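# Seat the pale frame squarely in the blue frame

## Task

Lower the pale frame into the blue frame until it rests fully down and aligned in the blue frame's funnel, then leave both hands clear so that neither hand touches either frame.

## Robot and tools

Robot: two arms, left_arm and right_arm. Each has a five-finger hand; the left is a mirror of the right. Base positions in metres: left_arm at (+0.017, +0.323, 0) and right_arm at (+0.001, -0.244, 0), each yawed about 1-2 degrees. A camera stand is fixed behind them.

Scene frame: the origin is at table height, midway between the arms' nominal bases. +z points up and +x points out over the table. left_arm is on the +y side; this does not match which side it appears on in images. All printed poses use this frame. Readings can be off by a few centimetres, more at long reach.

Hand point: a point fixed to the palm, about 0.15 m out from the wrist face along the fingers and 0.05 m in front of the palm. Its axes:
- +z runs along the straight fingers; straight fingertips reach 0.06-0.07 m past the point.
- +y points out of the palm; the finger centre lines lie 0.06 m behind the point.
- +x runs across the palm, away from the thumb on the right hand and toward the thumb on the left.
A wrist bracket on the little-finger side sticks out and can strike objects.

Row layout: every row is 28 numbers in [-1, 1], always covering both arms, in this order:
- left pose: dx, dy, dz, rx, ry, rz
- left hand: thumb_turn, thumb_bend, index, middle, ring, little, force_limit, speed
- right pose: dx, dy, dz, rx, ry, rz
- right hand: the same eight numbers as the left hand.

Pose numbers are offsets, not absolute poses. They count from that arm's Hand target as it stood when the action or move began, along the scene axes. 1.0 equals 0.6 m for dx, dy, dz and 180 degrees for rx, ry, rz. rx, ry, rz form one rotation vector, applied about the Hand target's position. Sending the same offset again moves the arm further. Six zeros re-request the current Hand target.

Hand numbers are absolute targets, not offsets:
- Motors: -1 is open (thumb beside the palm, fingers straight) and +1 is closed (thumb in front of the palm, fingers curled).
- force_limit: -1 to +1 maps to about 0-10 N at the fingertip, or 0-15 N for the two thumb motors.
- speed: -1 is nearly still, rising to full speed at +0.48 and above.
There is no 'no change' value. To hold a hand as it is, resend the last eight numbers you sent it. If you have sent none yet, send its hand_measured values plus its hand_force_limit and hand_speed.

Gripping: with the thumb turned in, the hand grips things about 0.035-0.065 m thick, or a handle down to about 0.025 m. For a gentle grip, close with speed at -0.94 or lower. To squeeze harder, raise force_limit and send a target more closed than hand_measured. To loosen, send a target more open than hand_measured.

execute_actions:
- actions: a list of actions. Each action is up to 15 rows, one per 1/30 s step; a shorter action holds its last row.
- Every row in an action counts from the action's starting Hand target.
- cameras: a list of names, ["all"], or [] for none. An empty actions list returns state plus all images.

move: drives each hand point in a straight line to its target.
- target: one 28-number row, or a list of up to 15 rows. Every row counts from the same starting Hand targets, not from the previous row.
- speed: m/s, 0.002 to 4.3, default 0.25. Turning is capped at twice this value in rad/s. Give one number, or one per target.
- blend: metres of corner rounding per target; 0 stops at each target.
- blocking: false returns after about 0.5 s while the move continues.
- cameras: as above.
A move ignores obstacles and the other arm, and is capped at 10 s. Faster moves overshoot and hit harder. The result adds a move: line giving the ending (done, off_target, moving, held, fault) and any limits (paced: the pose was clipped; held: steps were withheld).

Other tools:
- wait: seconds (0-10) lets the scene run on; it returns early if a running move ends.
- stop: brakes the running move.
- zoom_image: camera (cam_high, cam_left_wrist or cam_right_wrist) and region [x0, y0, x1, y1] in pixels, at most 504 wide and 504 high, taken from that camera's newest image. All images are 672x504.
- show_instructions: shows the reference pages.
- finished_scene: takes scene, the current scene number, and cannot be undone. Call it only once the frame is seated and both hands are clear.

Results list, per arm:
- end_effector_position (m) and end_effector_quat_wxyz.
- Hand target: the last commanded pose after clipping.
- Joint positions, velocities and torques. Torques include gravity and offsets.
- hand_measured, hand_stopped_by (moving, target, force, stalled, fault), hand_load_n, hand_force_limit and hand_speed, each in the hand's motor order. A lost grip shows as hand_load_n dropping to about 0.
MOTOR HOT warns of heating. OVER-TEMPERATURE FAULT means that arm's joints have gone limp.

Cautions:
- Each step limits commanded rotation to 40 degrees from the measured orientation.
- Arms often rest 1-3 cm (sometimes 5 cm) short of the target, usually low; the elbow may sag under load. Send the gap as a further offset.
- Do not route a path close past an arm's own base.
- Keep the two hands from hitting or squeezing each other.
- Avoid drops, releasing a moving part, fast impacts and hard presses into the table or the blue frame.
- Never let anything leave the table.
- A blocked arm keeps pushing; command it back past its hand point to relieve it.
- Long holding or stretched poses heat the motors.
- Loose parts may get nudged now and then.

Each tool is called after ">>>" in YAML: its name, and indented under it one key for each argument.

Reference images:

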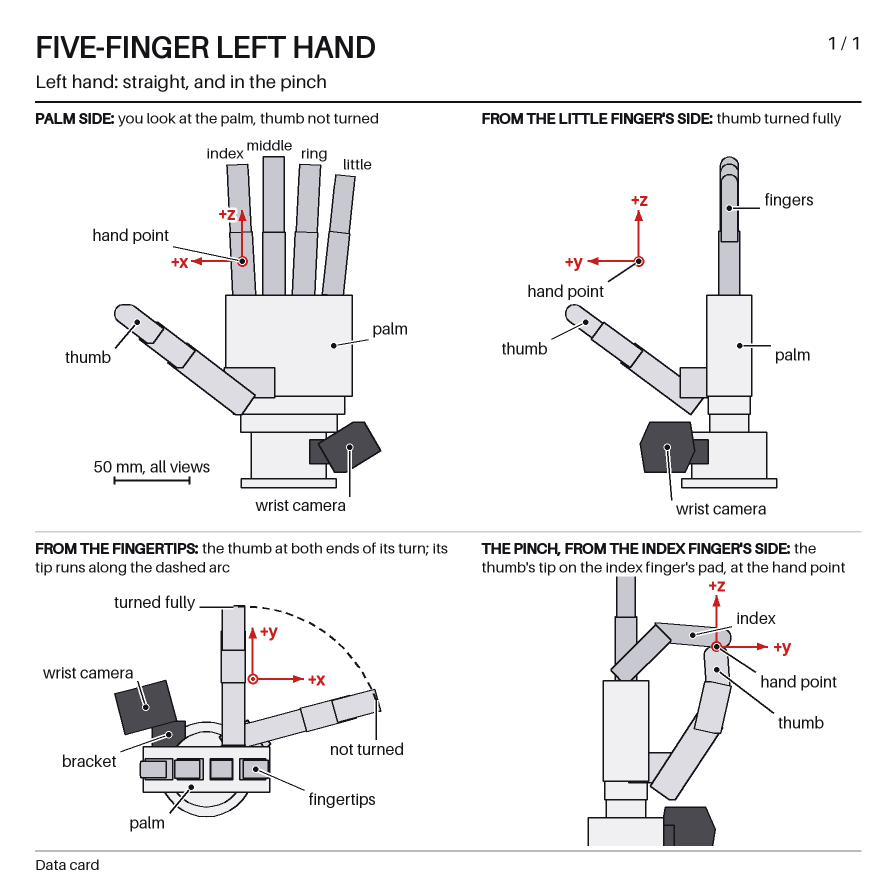

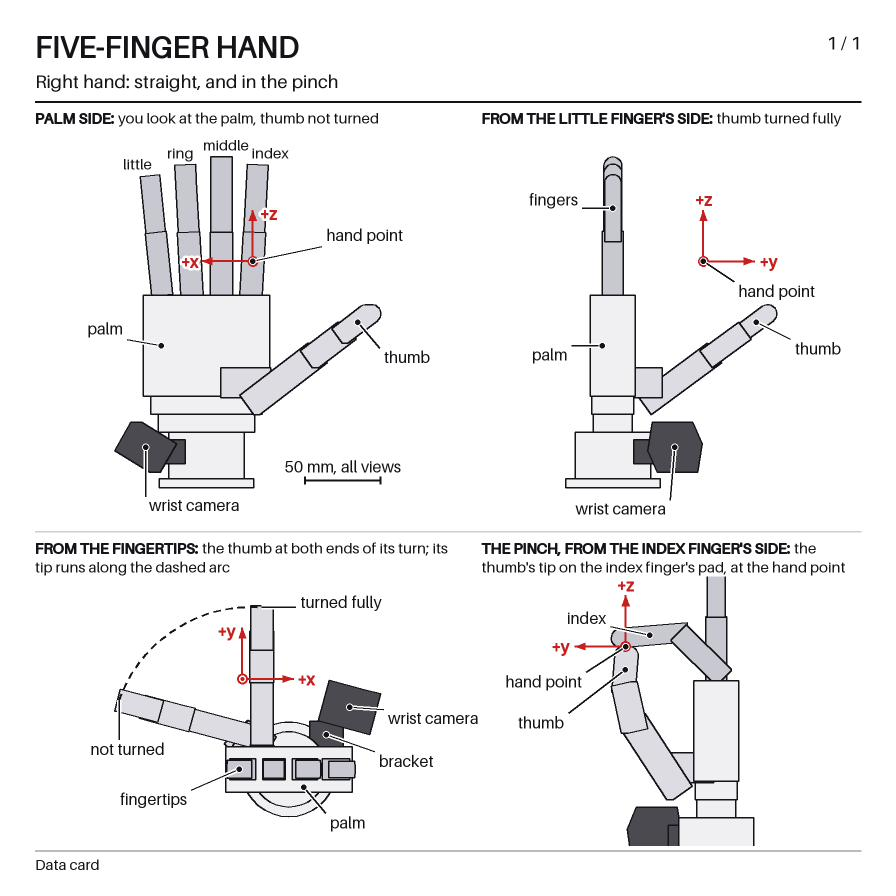

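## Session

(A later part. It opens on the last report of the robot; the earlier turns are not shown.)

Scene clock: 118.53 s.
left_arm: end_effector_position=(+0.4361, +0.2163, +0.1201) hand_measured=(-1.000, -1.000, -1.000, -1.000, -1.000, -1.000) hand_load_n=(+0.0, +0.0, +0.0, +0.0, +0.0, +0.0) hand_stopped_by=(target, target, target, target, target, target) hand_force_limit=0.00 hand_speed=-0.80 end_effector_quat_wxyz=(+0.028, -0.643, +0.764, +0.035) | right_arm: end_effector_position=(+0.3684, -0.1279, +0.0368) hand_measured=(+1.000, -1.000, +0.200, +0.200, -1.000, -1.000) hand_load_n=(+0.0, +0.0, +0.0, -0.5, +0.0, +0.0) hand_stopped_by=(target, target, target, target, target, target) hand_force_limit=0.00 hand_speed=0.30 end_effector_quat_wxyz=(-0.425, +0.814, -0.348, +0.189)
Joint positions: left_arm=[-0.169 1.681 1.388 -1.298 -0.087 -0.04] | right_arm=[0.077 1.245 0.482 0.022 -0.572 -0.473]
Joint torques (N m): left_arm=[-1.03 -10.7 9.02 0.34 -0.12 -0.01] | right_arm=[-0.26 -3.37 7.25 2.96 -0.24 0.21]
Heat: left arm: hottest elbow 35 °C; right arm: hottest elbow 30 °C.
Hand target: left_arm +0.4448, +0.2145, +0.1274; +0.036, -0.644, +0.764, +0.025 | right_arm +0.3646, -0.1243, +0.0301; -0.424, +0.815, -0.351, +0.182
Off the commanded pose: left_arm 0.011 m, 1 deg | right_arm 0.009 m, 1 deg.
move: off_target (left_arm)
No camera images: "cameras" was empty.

>>> move:
  target: [0,0,0,0,0,0,-1,-1,-1,-1,-1,-1,0,-0.8,-0.0045,0.001,-0.0245,0,0,0,1,-1,0.2,0.2,-1,-1,0,0.3]
  speed: 0.06
  cameras: ["cam_right_wrist"]

>>> zoom_image:
  camera: "cam_right_wrist"
  region: [322, 80, 672, 480]

Scene clock: 122.47 s.
left_arm: end_effector_position=(+0.4361, +0.2163, +0.1201) hand_measured=(-1.000, -1.000, -1.000, -1.000, -1.000, -1.000) hand_load_n=(+0.0, +0.0, +0.0, +0.0, +0.0, +0.0) hand_stopped_by=(target, target, target, target, target, target) hand_force_limit=0.00 hand_speed=-0.80 end_effector_quat_wxyz=(+0.028, -0.643, +0.764, +0.035) | right_arm: end_effector_position=(+0.3684, -0.1270, +0.0263) hand_measured=(+1.000, -1.000, +0.200, +0.200, -1.000, -1.000) hand_load_n=(+0.5, +0.5, +0.0, +0.0, +0.0, +0.0) hand_stopped_by=(target, target, target, target, target, target) hand_force_limit=0.00 hand_speed=0.30 end_effector_quat_wxyz=(-0.428, +0.812, -0.349, +0.191)
Joint positions: left_arm=[-0.169 1.681 1.388 -1.298 -0.087 -0.04] | right_arm=[0.078 1.276 0.463 0.082 -0.571 -0.465]
Joint torques (N m): left_arm=[-1.08 -10.75 9.02 0.34 -0.13 -0.01] | right_arm=[0.56 -3.31 6.38 3.11 -0.21 0.14]
Heat: left arm: hottest elbow 35 °C; right arm: hottest elbow 30 °C.
Hand target: left_arm +0.4448, +0.2145, +0.1274; +0.036, -0.644, +0.764, +0.025 | right_arm +0.3618, -0.1236, +0.0153; -0.424, +0.815, -0.351, +0.182
Off the commanded pose: left_arm 0.011 m, 1 deg | right_arm 0.013 m, 1 deg.
move: off_target (left_arm, right_arm)
Images, in order (width x height): cam_right_wrist 672x504.

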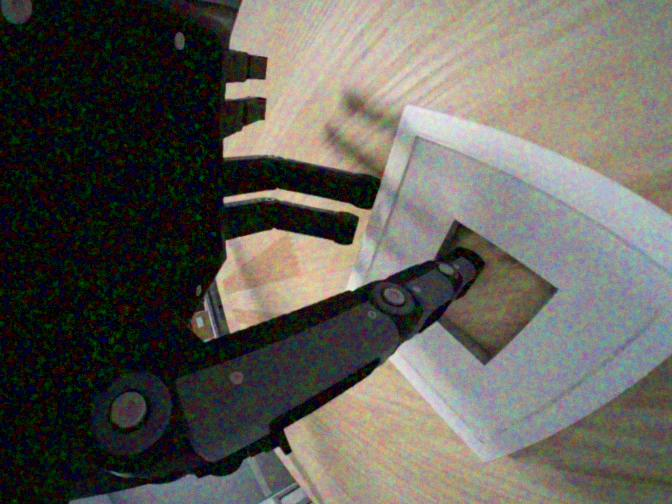

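Scaled by 1.260 from the camera's 672x504 image, which has a finer 960x720 frame.

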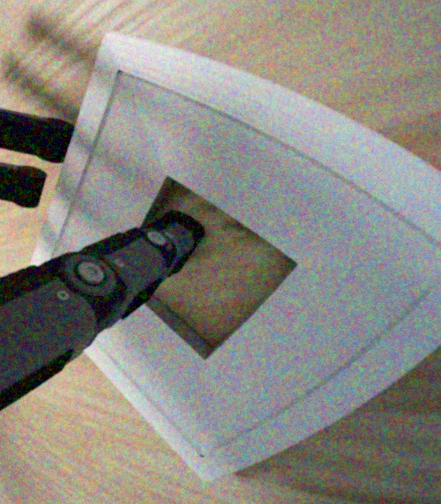

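>>> move:
  target:
    - [0,0,0,0,0,0,-1,-1,-1,-1,-1,-1,0,-0.8,0,0,-0.003,0,0,0,1,-0.8,0.2,0.2,-1,-1,-0.4,-0.8]
    - [0,0,0,0,0,0,-1,-1,-1,-1,-1,-1,0,-0.8,0,0,-0.006,0,0,0,1,-0.5,0.2,0.2,-1,-1,0.1,-0.9]
  speed: 0.06
  cameras: ["cam_right_wrist"]

>>> move:
  target: [0,0,0,0,0,0,-1,-1,-1,-1,-1,-1,0,-0.8,0,0,0,0,0,0,1,-0.5,0.5,0.5,-1,-1,-0.2,-0.9]
  speed: 0.06
  cameras: ["cam_right_wrist"]

Scene clock: 127.00 s.
left_arm: end_effector_position=(+0.4361, +0.2163, +0.1201) hand_measured=(-1.000, -1.000, -1.000, -1.000, -1.000, -1.000) hand_load_n=(+0.0, +0.0, +0.0, +0.0, +0.0, +0.0) hand_stopped_by=(target, target, target, target, target, target) hand_force_limit=0.00 hand_speed=-0.80 end_effector_quat_wxyz=(+0.028, -0.643, +0.764, +0.035) | right_arm: end_effector_position=(+0.3695, -0.1270, +0.0253) hand_measured=(+1.000, -0.790, +0.200, +0.200, -1.000, -1.000) hand_load_n=(+1.5, +9.0, +0.0, +4.0, +0.0, +0.0) hand_stopped_by=(target, force, target, target, target, target) hand_force_limit=0.10 hand_speed=-0.90 end_effector_quat_wxyz=(-0.429, +0.811, -0.348, +0.194)
Joint positions: left_arm=[-0.169 1.681 1.388 -1.298 -0.087 -0.04] | right_arm=[0.078 1.281 0.459 0.099 -0.571 -0.463]
Joint torques (N m): left_arm=[-1.14 -10.75 9.01 0.35 -0.12 -0.02] | right_arm=[0.21 -2.61 6.3 2.95 -0.24 0.13]
Heat: left arm: hottest elbow 35 °C; right arm: hottest elbow 30 °C.
Hand target: left_arm +0.4448, +0.2145, +0.1274; +0.036, -0.644, +0.764, +0.025 | right_arm +0.3618, -0.1236, +0.0117; -0.424, +0.815, -0.351, +0.182
Off the commanded pose: left_arm 0.011 m, 1 deg | right_arm 0.016 m, 2 deg.
move: off_target (left_arm, right_arm); target 2's new numbers were sent with right_arm's hand 0.016 m and 1 deg from that target
Images, in order (width x height): cam_right_wrist 672x504.

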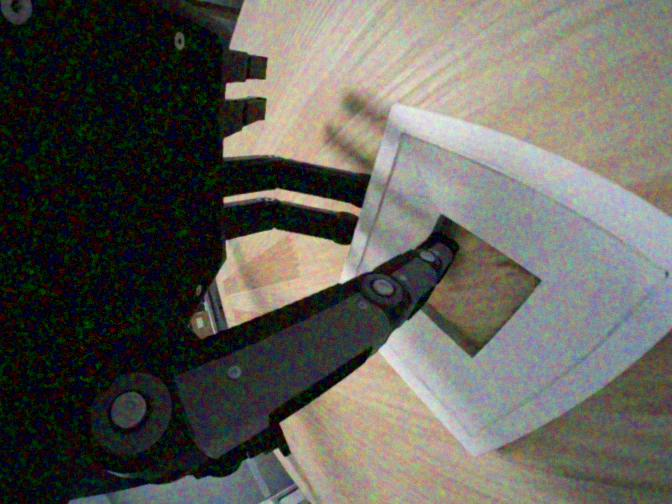

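Scene clock: 127.50 s.
left_arm: end_effector_position=(+0.4361, +0.2163, +0.1201) hand_measured=(-1.000, -1.000, -1.000, -1.000, -1.000, -1.000) hand_load_n=(+0.0, +0.0, +0.0, +0.0, +0.0, +0.0) hand_stopped_by=(target, target, target, target, target, target) hand_force_limit=0.00 hand_speed=-0.80 end_effector_quat_wxyz=(+0.028, -0.643, +0.764, +0.035) | right_arm: end_effector_position=(+0.3695, -0.1269, +0.0253) hand_measured=(+1.000, -0.790, +0.244, +0.200, -1.000, -1.000) hand_load_n=(+0.5, +9.5, +6.0, +2.5, +0.0, +0.0) hand_stopped_by=(target, force, force, force, target, target) hand_force_limit=-0.20 hand_speed=-0.90 end_effector_quat_wxyz=(-0.429, +0.810, -0.349, +0.194)
Joint positions: left_arm=[-0.169 1.681 1.388 -1.298 -0.087 -0.04] | right_arm=[0.078 1.281 0.459 0.099 -0.571 -0.463]
Joint torques (N m): left_arm=[-1.14 -10.7 9.05 0.31 -0.11 -0.02] | right_arm=[0.44 -2.43 6.31 3.03 -0.23 0.09]
Heat: left arm: hottest elbow 35 °C; right arm: hottest elbow 30 °C.
Hand target: left_arm +0.4448, +0.2145, +0.1274; +0.036, -0.644, +0.764, +0.025 | right_arm +0.3618, -0.1237, +0.0117; -0.424, +0.815, -0.351, +0.182
Off the commanded pose: left_arm 0.011 m, 1 deg | right_arm 0.016 m, 2 deg.
move: off_target (left_arm, right_arm)
Images, in order (width x height): cam_right_wrist 672x504.

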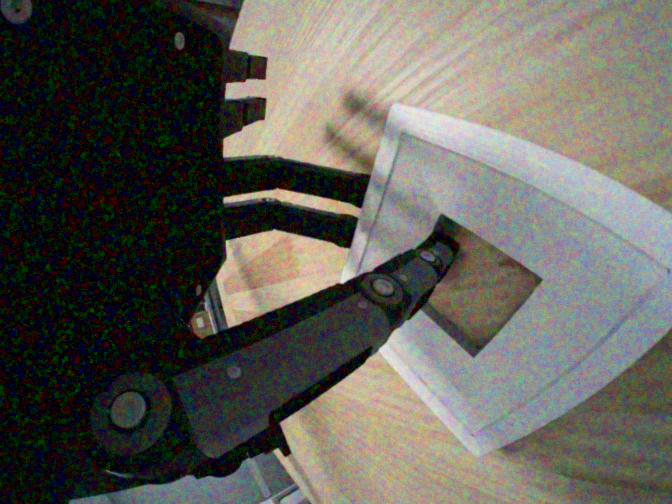

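>>> move:
  target: [0,0,0,0,0,0,-1,-1,-1,-1,-1,-1,0,-0.8,0.04,0,0.15,0,0,0,1,-0.5,0.5,0.5,-1,-1,-0.2,-0.9]
  speed: 0.25
  cameras: ["cam_high","cam_right_wrist"]

Scene clock: 129.77 s.
left_arm: end_effector_position=(+0.4361, +0.2163, +0.1201) hand_measured=(-1.000, -1.000, -1.000, -1.000, -1.000, -1.000) hand_load_n=(+0.0, +0.0, +0.0, +0.0, +0.0, +0.0) hand_stopped_by=(target, target, target, target, target, target) hand_force_limit=0.00 hand_speed=-0.80 end_effector_quat_wxyz=(+0.028, -0.643, +0.764, +0.035) | right_arm: end_effector_position=(+0.3659, -0.1269, +0.0801) hand_measured=(+1.000, -0.790, +0.244, +0.200, -1.000, -1.000) hand_load_n=(-2.5, +8.0, +4.5, +1.5, +0.0, +0.0) hand_stopped_by=(target, force, force, force, target, target) hand_force_limit=-0.20 hand_speed=-0.90 end_effector_quat_wxyz=(-0.416, +0.817, -0.363, +0.165)
Joint positions: left_arm=[-0.169 1.681 1.388 -1.298 -0.087 -0.04] | right_arm=[0.079 1.15 0.576 -0.219 -0.571 -0.462]
Joint torques (N m): left_arm=[-1.14 -10.75 9.05 0.34 -0.12 -0.02] | right_arm=[0.21 -4.01 13.05 1.89 -0.35 0.11]
Heat: left arm: hottest elbow 35 °C; right arm: hottest elbow 30 °C.
Hand target: left_arm +0.4448, +0.2145, +0.1274; +0.036, -0.644, +0.764, +0.025 | right_arm +0.3857, -0.1236, +0.1017; -0.424, +0.815, -0.351, +0.182
Off the commanded pose: left_arm 0.011 m, 1 deg | right_arm 0.030 m, 3 deg.
move: off_target (left_arm, right_arm)
Images, in order (width x height): cam_high 672x504, cam_right_wrist 672x504.

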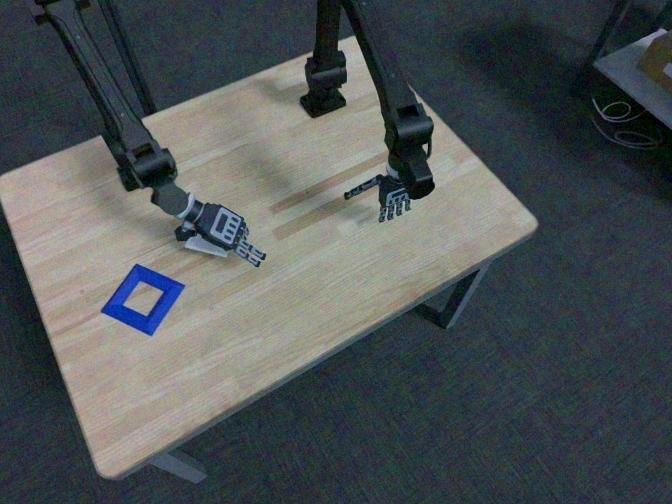

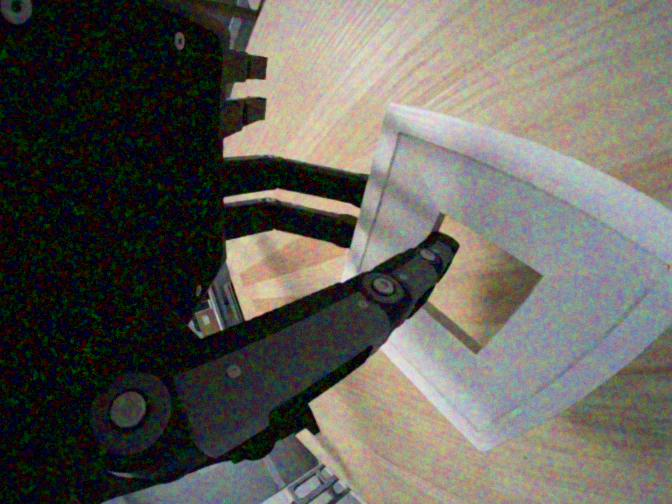

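>>> move:
  target:
    - [0,0,0,0,0,0,-1,-1,-1,-1,-1,-1,0,-0.8,0.0705,-0.379,0.022,-0.0037,-0.0162,-0.0644,1,-0.5,0.5,0.5,-1,-1,-0.2,-0.9]
    - [0,0,0,0,0,0,-1,-1,-1,-1,-1,-1,0,-0.8,0.0705,-0.379,-0.028,-0.0037,-0.0162,-0.0644,1,-0.5,0.5,0.5,-1,-1,-0.2,-0.9]
  speed: [0.14,0.08]
  blend: [0.01,0]
  cameras: ["cam_high","cam_right_wrist"]

>>> zoom_image:
  camera: "cam_high"
  region: [90, 240, 200, 350]

>>> zoom_image:
  camera: "cam_right_wrist"
  region: [322, 80, 672, 480]

Scene clock: 139.17 s.
left_arm: end_effector_position=(+0.4361, +0.2163, +0.1201) hand_measured=(-1.000, -1.000, -1.000, -1.000, -1.000, -1.000) hand_load_n=(+0.0, +0.0, +0.0, +0.0, +0.0, +0.0) hand_stopped_by=(target, target, target, target, target, target) hand_force_limit=0.00 hand_speed=-0.80 end_effector_quat_wxyz=(+0.028, -0.643, +0.764, +0.035) | right_arm: end_effector_position=(+0.4160, -0.3420, +0.0783) hand_measured=(+1.000, -0.790, +0.244, +0.200, -1.000, -1.000) hand_load_n=(-2.0, +8.0, +4.5, +1.5, +0.0, +0.0) hand_stopped_by=(target, force, force, force, target, target) hand_force_limit=-0.20 hand_speed=-0.90 end_effector_quat_wxyz=(-0.408, +0.772, -0.428, +0.232)
Joint positions: left_arm=[-0.169 1.681 1.388 -1.298 -0.087 -0.04] | right_arm=[-0.486 1.381 0.775 -0.355 -0.819 -0.818]
Joint torques (N m): left_arm=[-1.32 -10.64 9.05 0.35 -0.12 -0.01] | right_arm=[-0.85 -5.83 10.54 2.45 -0.71 0.02]
Heat: left arm: hottest elbow 35 °C; right arm: hottest elbow 33 °C.
Hand target: left_arm +0.4448, +0.2145, +0.1274; +0.036, -0.644, +0.764, +0.025 | right_arm +0.4281, -0.3511, +0.0850; -0.408, +0.773, -0.419, +0.247
Off the commanded pose: left_arm 0.011 m, 1 deg | right_arm 0.016 m, 2 deg.
move: off_target (left_arm, right_arm)
Images, in order (width x height): cam_high 672x504, cam_right_wrist 672x504.

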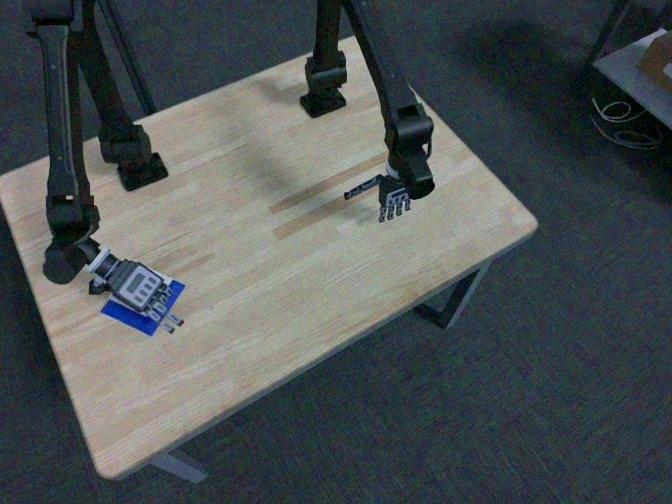

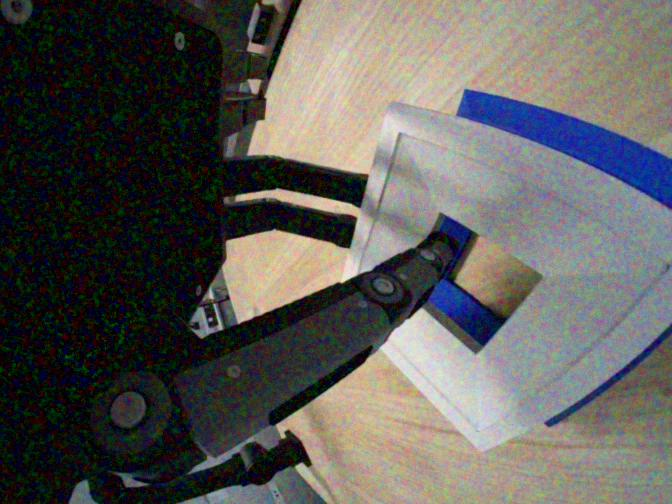

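Scaled by 4.582 from the camera's 672x504 image, which has a finer 960x720 frame.

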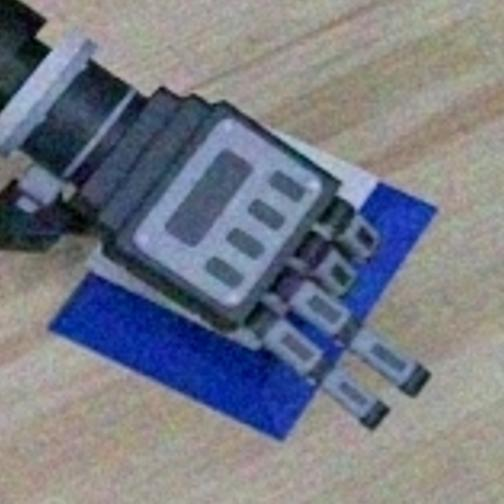

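Scaled by 1.260 from the camera's 672x504 image, which has a finer 960x720 frame.

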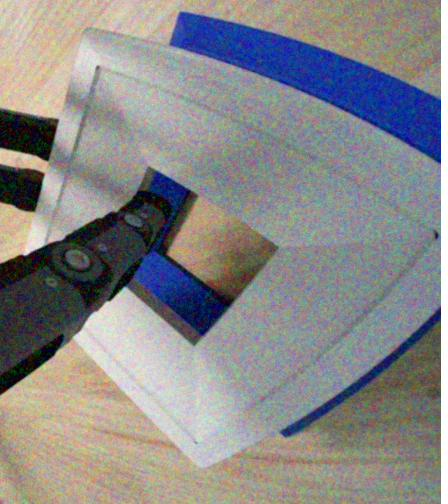

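>>> move:
  target: [0,0,0,0,0,0,-1,-1,-1,-1,-1,-1,0,-0.8,-0.0293,-0.0132,-0.0417,0,0,0.008,1,-0.5,0.5,0.5,-1,-1,-0.2,-0.9]
  speed: 0.07
  cameras: ["cam_high","cam_right_wrist"]

>>> zoom_image:
  camera: "cam_high"
  region: [90, 240, 200, 350]

>>> zoom_image:
  camera: "cam_right_wrist"
  region: [322, 80, 672, 480]

Scene clock: 149.43 s.
left_arm: end_effector_position=(+0.4361, +0.2163, +0.1201) hand_measured=(-1.000, -1.000, -1.000, -1.000, -1.000, -1.000) hand_load_n=(+0.0, +0.0, +0.0, +0.0, +0.0, +0.0) hand_stopped_by=(target, target, target, target, target, target) hand_force_limit=0.00 hand_speed=-0.80 end_effector_quat_wxyz=(+0.028, -0.643, +0.764, +0.035) | right_arm: end_effector_position=(+0.4123, -0.3567, +0.0667) hand_measured=(+1.000, -0.790, +0.244, +0.200, -1.000, -1.000) hand_load_n=(-2.5, +8.5, +4.5, +1.5, +0.0, +0.0) hand_stopped_by=(target, force, force, force, target, target) hand_force_limit=-0.20 hand_speed=-0.90 end_effector_quat_wxyz=(-0.411, +0.778, -0.409, +0.242)
Joint positions: left_arm=[-0.169 1.681 1.388 -1.298 -0.087 -0.04] | right_arm=[-0.527 1.414 0.771 -0.345 -0.858 -0.902]
Joint torques (N m): left_arm=[-1.26 -10.64 9.01 0.32 -0.12 -0.02] | right_arm=[-1.26 -6.07 7.51 2.52 -0.73 0.03]
Heat: left arm: hottest elbow 35 °C; right arm: hottest elbow 32 °C.
Hand target: left_arm +0.4448, +0.2145, +0.1274; +0.036, -0.644, +0.764, +0.025 | right_arm +0.4105, -0.3590, +0.0598; -0.411, +0.778, -0.410, +0.242
Off the commanded pose: left_arm 0.011 m, 1 deg | right_arm 0.007 m, 0 deg.
move: off_target (left_arm)
Images, in order (width x height): cam_high 672x504, cam_right_wrist 672x504.

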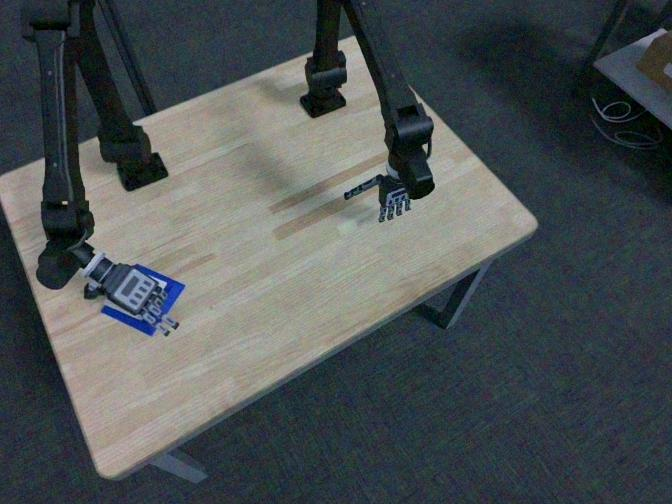

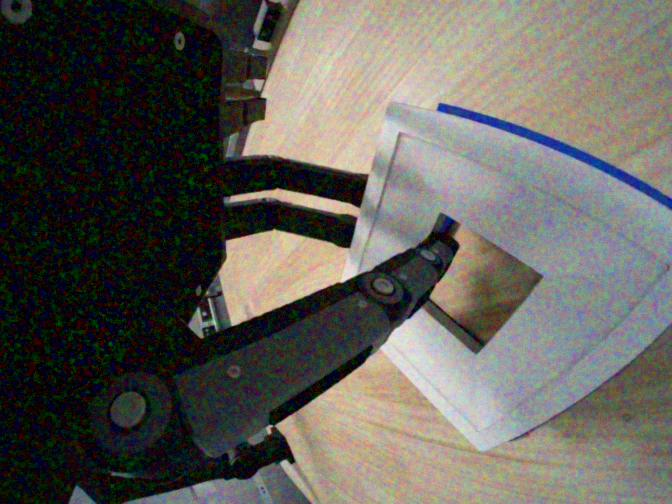

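Scaled by 4.582 from the camera's 672x504 image, which has a finer 960x720 frame.

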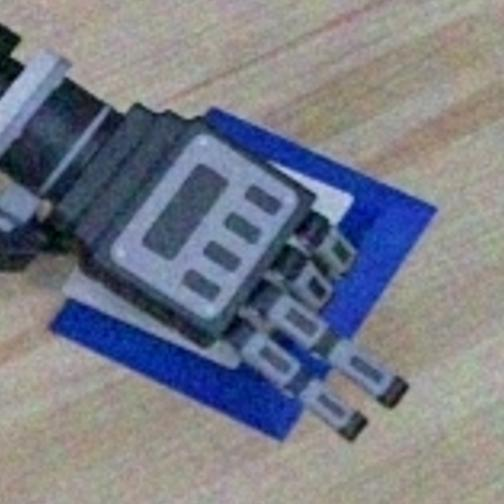

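Scaled by 1.260 from the camera's 672x504 image, which has a finer 960x720 frame.

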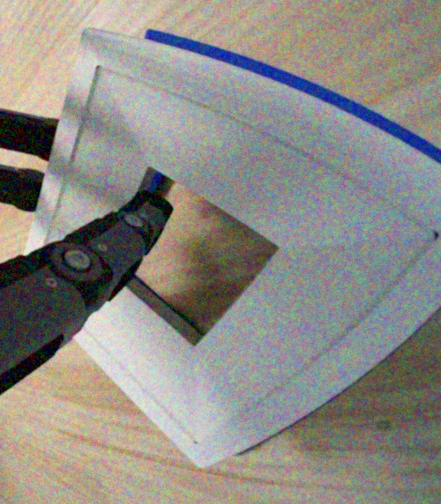

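>>> move:
  target: [0,0,0,0,0,0,-1,-1,-1,-1,-1,-1,0,-0.8,-0.02,0.0125,-0.0247,0.0045,0.008,0,1,-0.5,0.5,0.5,-1,-1,-0.2,-0.9]
  speed: 0.06
  cameras: ["cam_high","cam_right_wrist"]

>>> zoom_image:
  camera: "cam_high"
  region: [90, 240, 200, 350]

>>> zoom_image:
  camera: "cam_right_wrist"
  region: [322, 80, 672, 480]

Scene clock: 155.97 s.
left_arm: end_effector_position=(+0.4361, +0.2163, +0.1201) hand_measured=(-1.000, -1.000, -1.000, -1.000, -1.000, -1.000) hand_load_n=(+0.0, +0.0, +0.0, +0.0, +0.0, +0.0) hand_stopped_by=(target, target, target, target, target, target) hand_force_limit=0.00 hand_speed=-0.80 end_effector_quat_wxyz=(+0.028, -0.643, +0.764, +0.035) | right_arm: end_effector_position=(+0.4005, -0.3491, +0.0517) hand_measured=(+1.000, -0.790, +0.244, +0.200, -1.000, -1.000) hand_load_n=(-2.0, +8.0, +4.5, +1.0, +0.0, +0.0) hand_stopped_by=(target, force, force, force, target, target) hand_force_limit=-0.20 hand_speed=-0.90 end_effector_quat_wxyz=(-0.411, +0.778, -0.416, +0.229)
Joint positions: left_arm=[-0.169 1.681 1.388 -1.298 -0.087 -0.04] | right_arm=[-0.527 1.421 0.736 -0.334 -0.858 -0.904]
Joint torques (N m): left_arm=[-1.2 -10.58 9.02 0.34 -0.12 -0.02] | right_arm=[-1.38 -6.18 7.13 2.3 -0.68 0.02]
Heat: left arm: hottest elbow 36 °C; right arm: hottest elbow 32 °C.
Hand target: left_arm +0.4448, +0.2145, +0.1274; +0.036, -0.644, +0.764, +0.025 | right_arm +0.3985, -0.3515, +0.0452; -0.411, +0.778, -0.417, +0.229
Off the commanded pose: left_arm 0.011 m, 1 deg | right_arm 0.007 m, 0 deg.
move: off_target (left_arm)
Images, in order (width x height): cam_high 672x504, cam_right_wrist 672x504.

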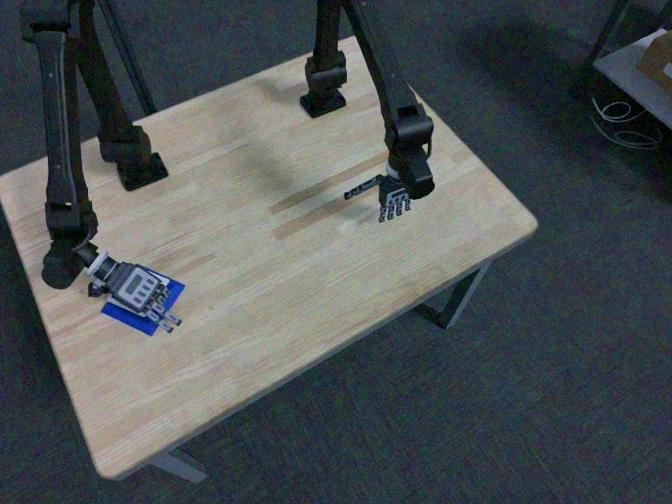

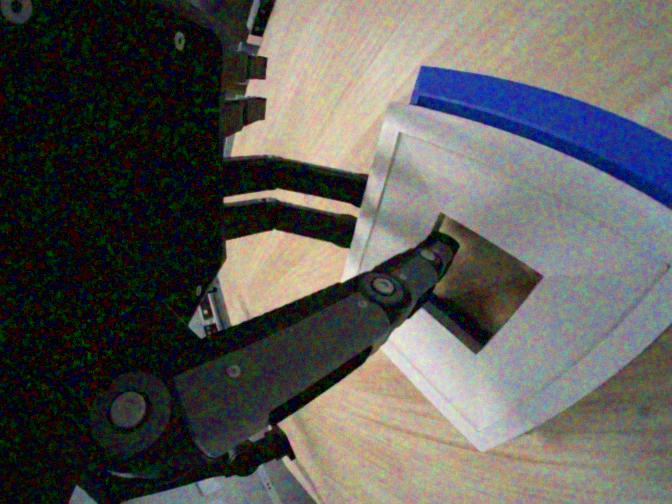

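Scaled by 4.582 from the camera's 672x504 image, which has a finer 960x720 frame.

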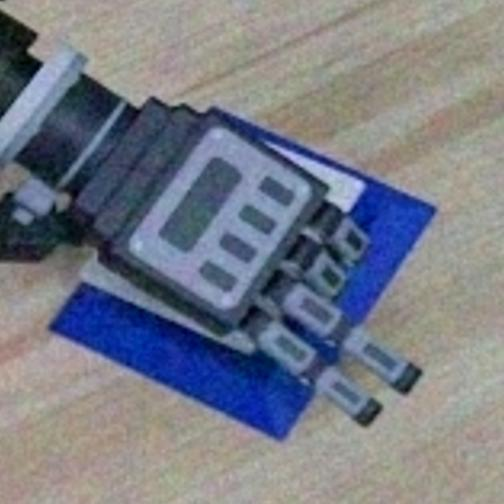

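Scaled by 1.260 from the camera's 672x504 image, which has a finer 960x720 frame.

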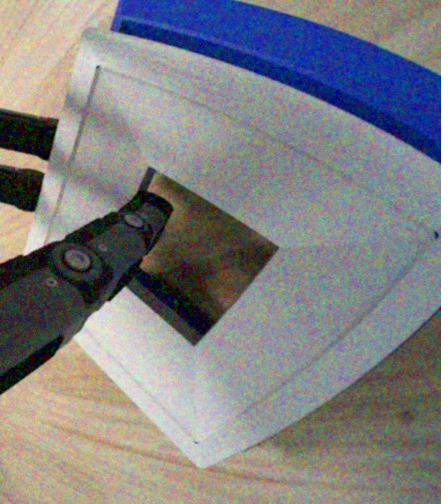

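>>> move:
  target: [0,0,0,0,0,0,-1,-1,-1,-1,-1,-1,0,-0.8,0.003,-0.001,-0.0142,0,0,0,1,-0.5,0.5,0.5,-1,-1,-0.2,-0.9]
  speed: 0.05
  cameras: ["cam_high","cam_right_wrist"]

>>> zoom_image:
  camera: "cam_high"
  region: [90, 240, 200, 350]

Scene clock: 170.30 s.
left_arm: end_effector_position=(+0.4361, +0.2163, +0.1201) hand_measured=(-1.000, -1.000, -1.000, -1.000, -1.000, -1.000) hand_load_n=(+0.0, +0.0, +0.0, +0.0, +0.0, +0.0) hand_stopped_by=(target, target, target, target, target, target) hand_force_limit=0.00 hand_speed=-0.80 end_effector_quat_wxyz=(+0.028, -0.643, +0.764, +0.035) | right_arm: end_effector_position=(+0.4023, -0.3503, +0.0431) hand_measured=(+1.000, -0.790, +0.244, +0.200, -1.000, -1.000) hand_load_n=(-2.0, +8.0, +4.5, +1.5, +0.0, +0.0) hand_stopped_by=(target, force, force, force, target, target) hand_force_limit=-0.20 hand_speed=-0.90 end_effector_quat_wxyz=(-0.411, +0.778, -0.415, +0.229)
Joint positions: left_arm=[-0.169 1.681 1.388 -1.298 -0.087 -0.04] | right_arm=[-0.527 1.444 0.73 -0.304 -0.858 -0.905]
Joint torques (N m): left_arm=[-1.14 -10.75 9.03 0.29 -0.12 -0.01] | right_arm=[-1.44 -6.24 6.99 2.3 -0.67 0.07]
Heat: left arm: hottest elbow 36 °C; right arm: hottest elbow 31 °C.
Hand target: left_arm +0.4448, +0.2145, +0.1274; +0.036, -0.644, +0.764, +0.025 | right_arm +0.4003, -0.3521, +0.0365; -0.411, +0.778, -0.417, +0.229
Off the commanded pose: left_arm 0.011 m, 1 deg | right_arm 0.007 m, 0 deg.
move: off_target (left_arm)
Images, in order (width x height): cam_high 672x504, cam_right_wrist 672x504.

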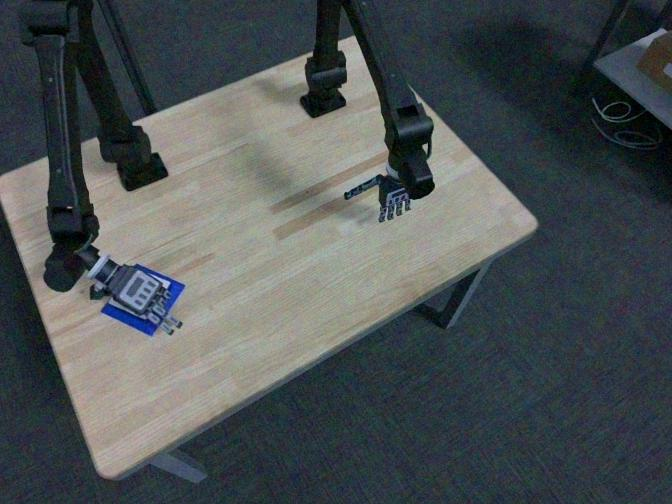

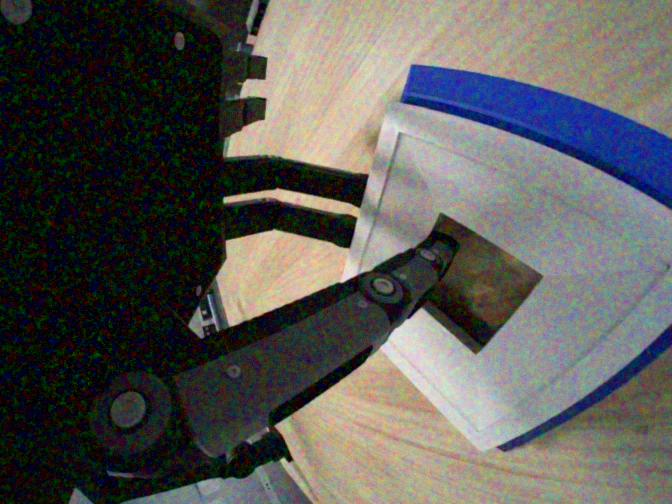

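Scaled by 4.582 from the camera's 672x504 image, which has a finer 960x720 frame.

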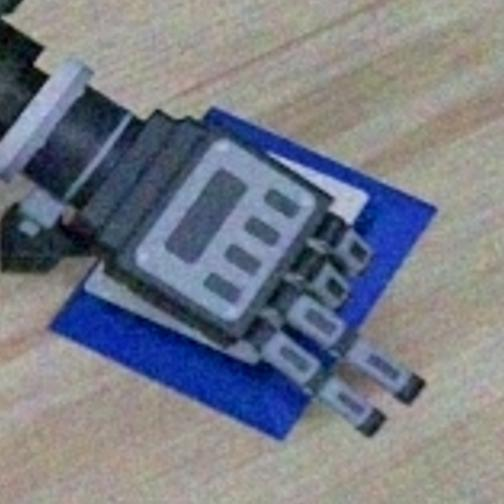

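>>> move:
  target:
    - [0,0,0,0,0,0,-1,-1,-1,-1,-1,-1,0,-0.8,0.002,0,-0.006,0,0,0,1,-0.5,0.5,0.5,-1,-1,-0.2,-0.9]
    - [0,0,0,0,0,0,-1,-1,-1,-1,-1,-1,0,-0.8,0.002,0,-0.0065,0,0,0,1,-1,0.5,0.5,-1,-1,-0.2,-0.6]
  speed: 0.05
  cameras: ["cam_high","cam_right_wrist"]

>>> zoom_image:
  camera: "cam_high"
  region: [90, 240, 200, 350]

Scene clock: 179.40 s.
left_arm: end_effector_position=(+0.4361, +0.2163, +0.1201) hand_measured=(-1.000, -1.000, -1.000, -1.000, -1.000, -1.000) hand_load_n=(+0.0, +0.0, +0.0, -0.5, +0.0, +0.0) hand_stopped_by=(target, target, target, target, target, target) hand_force_limit=0.00 hand_speed=-0.80 end_effector_quat_wxyz=(+0.028, -0.643, +0.764, +0.035) | right_arm: end_effector_position=(+0.4045, -0.3517, +0.0408) hand_measured=(+1.000, -1.000, +0.244, +0.200, -1.000, -1.000) hand_load_n=(+0.0, +0.0, +0.0, +0.5, +0.0, +0.0) hand_stopped_by=(target, target, force, force, target, target) hand_force_limit=-0.20 hand_speed=-0.60 end_effector_quat_wxyz=(-0.411, +0.778, -0.414, +0.232)
Joint positions: left_arm=[-0.169 1.681 1.388 -1.298 -0.087 -0.04] | right_arm=[-0.527 1.453 0.73 -0.289 -0.858 -0.905]
Joint torques (N m): left_arm=[-1.2 -10.81 9.02 0.38 -0.12 -0.01] | right_arm=[-1.03 -6.01 6.94 2.4 -0.65 0.08]
Heat: left arm: hottest elbow 36 °C; right arm: hottest elbow 31 °C.
Hand target: left_arm +0.4448, +0.2145, +0.1274; +0.036, -0.644, +0.764, +0.025 | right_arm +0.4015, -0.3520, +0.0327; -0.411, +0.778, -0.416, +0.229
Off the commanded pose: left_arm 0.011 m, 1 deg | right_arm 0.009 m, 0 deg.
move: off_target (left_arm)
Images, in order (width x height): cam_high 672x504, cam_right_wrist 672x504.

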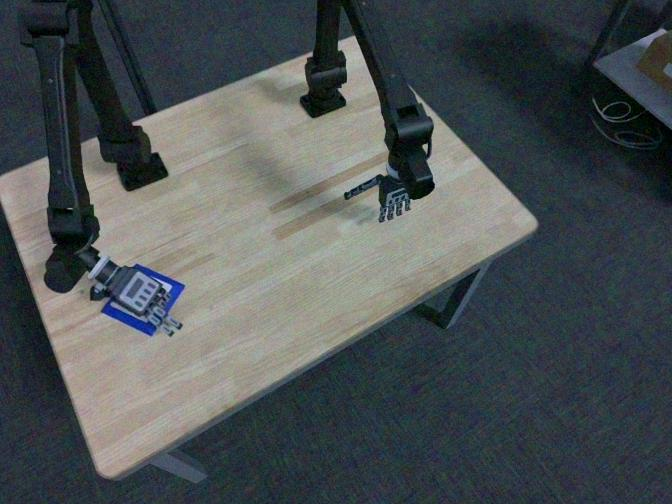

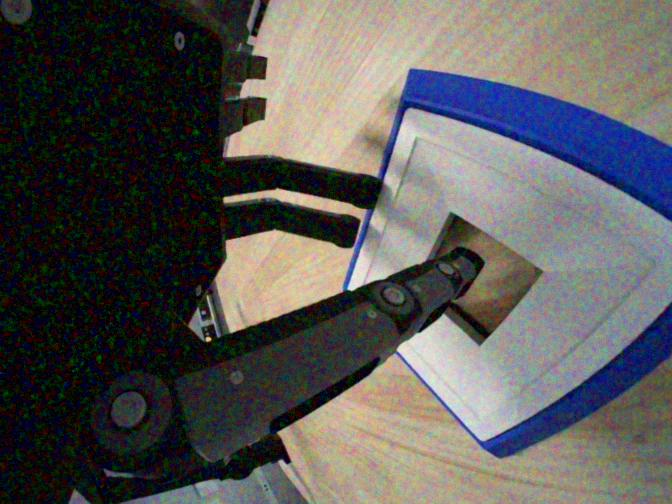

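Scaled by 4.582 from the camera's 672x504 image, which has a finer 960x720 frame.

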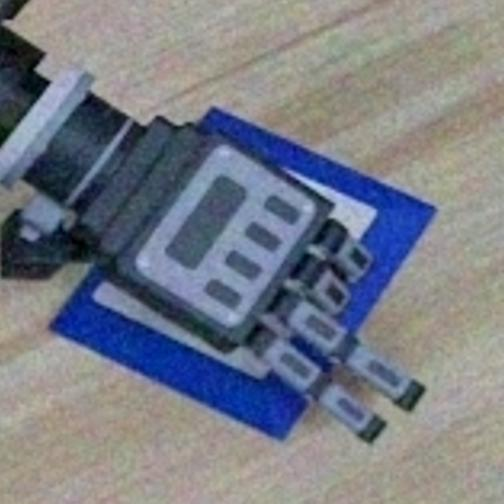

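>>> move:
  target: [0,0,0,0,0,0,-1,-1,-1,-1,-1,-1,0,-0.8,0.03,0,0.2,0,0,0,1,-1,0.1,0.1,-1,-1,-0.2,0]
  speed: 0.25
  cameras: ["cam_high","cam_right_wrist"]

>>> zoom_image:
  camera: "cam_high"
  region: [90, 240, 200, 350]

>>> zoom_image:
  camera: "cam_right_wrist"
  region: [322, 80, 672, 480]

Scene clock: 182.60 s.
left_arm: end_effector_position=(+0.4361, +0.2163, +0.1201) hand_measured=(-1.000, -1.000, -1.000, -1.000, -1.000, -1.000) hand_load_n=(+0.0, +0.0, +0.0, +0.0, +0.0, +0.0) hand_stopped_by=(target, target, target, target, target, target) hand_force_limit=0.00 hand_speed=-0.80 end_effector_quat_wxyz=(+0.028, -0.643, +0.764, +0.035) | right_arm: end_effector_position=(+0.4030, -0.3458, +0.1354) hand_measured=(+1.000, -1.000, +0.100, +0.100, -1.000, -1.000) hand_load_n=(+0.0, +0.0, +0.0, +0.0, +0.0, +0.0) hand_stopped_by=(target, target, target, target, target, target) hand_force_limit=-0.20 hand_speed=0.00 end_effector_quat_wxyz=(-0.412, +0.776, -0.426, +0.216)
Joint positions: left_arm=[-0.169 1.681 1.388 -1.298 -0.087 -0.04] | right_arm=[-0.516 1.296 0.877 -0.614 -0.85 -0.879]
Joint torques (N m): left_arm=[-1.14 -10.64 9.02 0.32 -0.13 -0.01] | right_arm=[0.32 -5.71 13.33 1.43 -0.47 0.14]
Heat: left arm: hottest elbow 36 °C; right arm: hottest elbow 31 °C.
Hand target: left_arm +0.4448, +0.2145, +0.1274; +0.036, -0.644, +0.764, +0.025 | right_arm +0.4195, -0.3520, +0.1528; -0.411, +0.778, -0.417, +0.229
Off the commanded pose: left_arm 0.011 m, 1 deg | right_arm 0.025 m, 2 deg.
move: off_target (left_arm, right_arm)
Images, in order (width x height): cam_high 672x504, cam_right_wrist 672x504.

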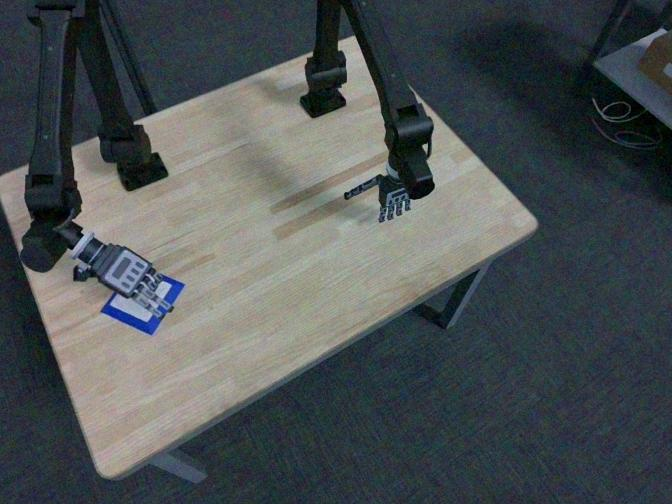

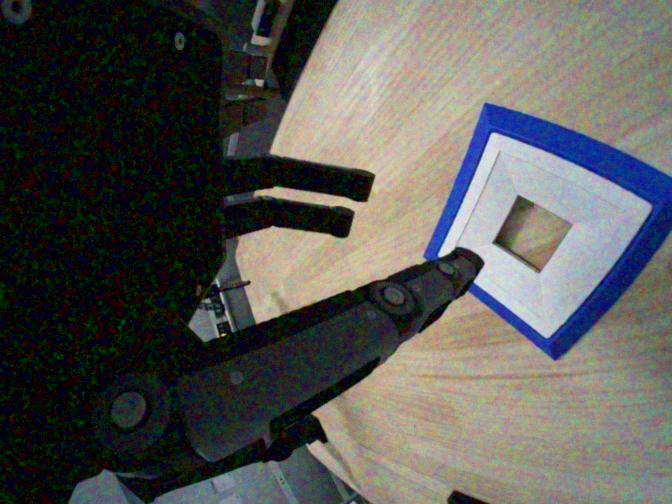

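Scaled by 4.582 from the camera's 672x504 image, which has a finer 960x720 frame.

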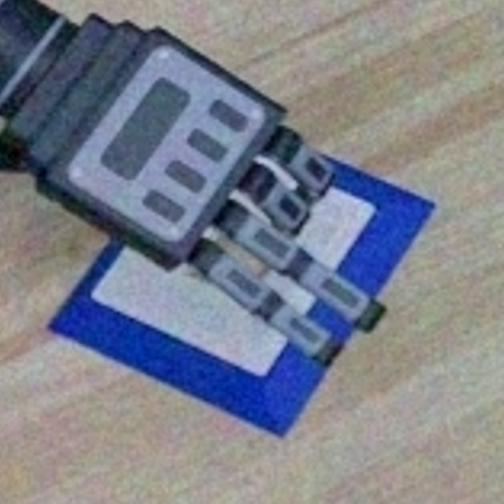

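Scaled by 1.260 from the camera's 672x504 image, which has a finer 960x720 frame.

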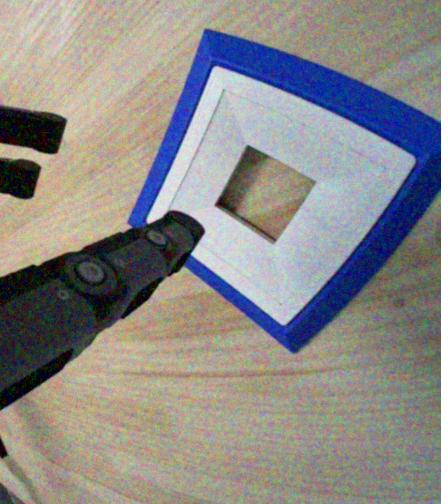

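Seated, square, and hands off. Finishing.

>>> finished_scene:
  scene: 2

The scene is finished: the task was done.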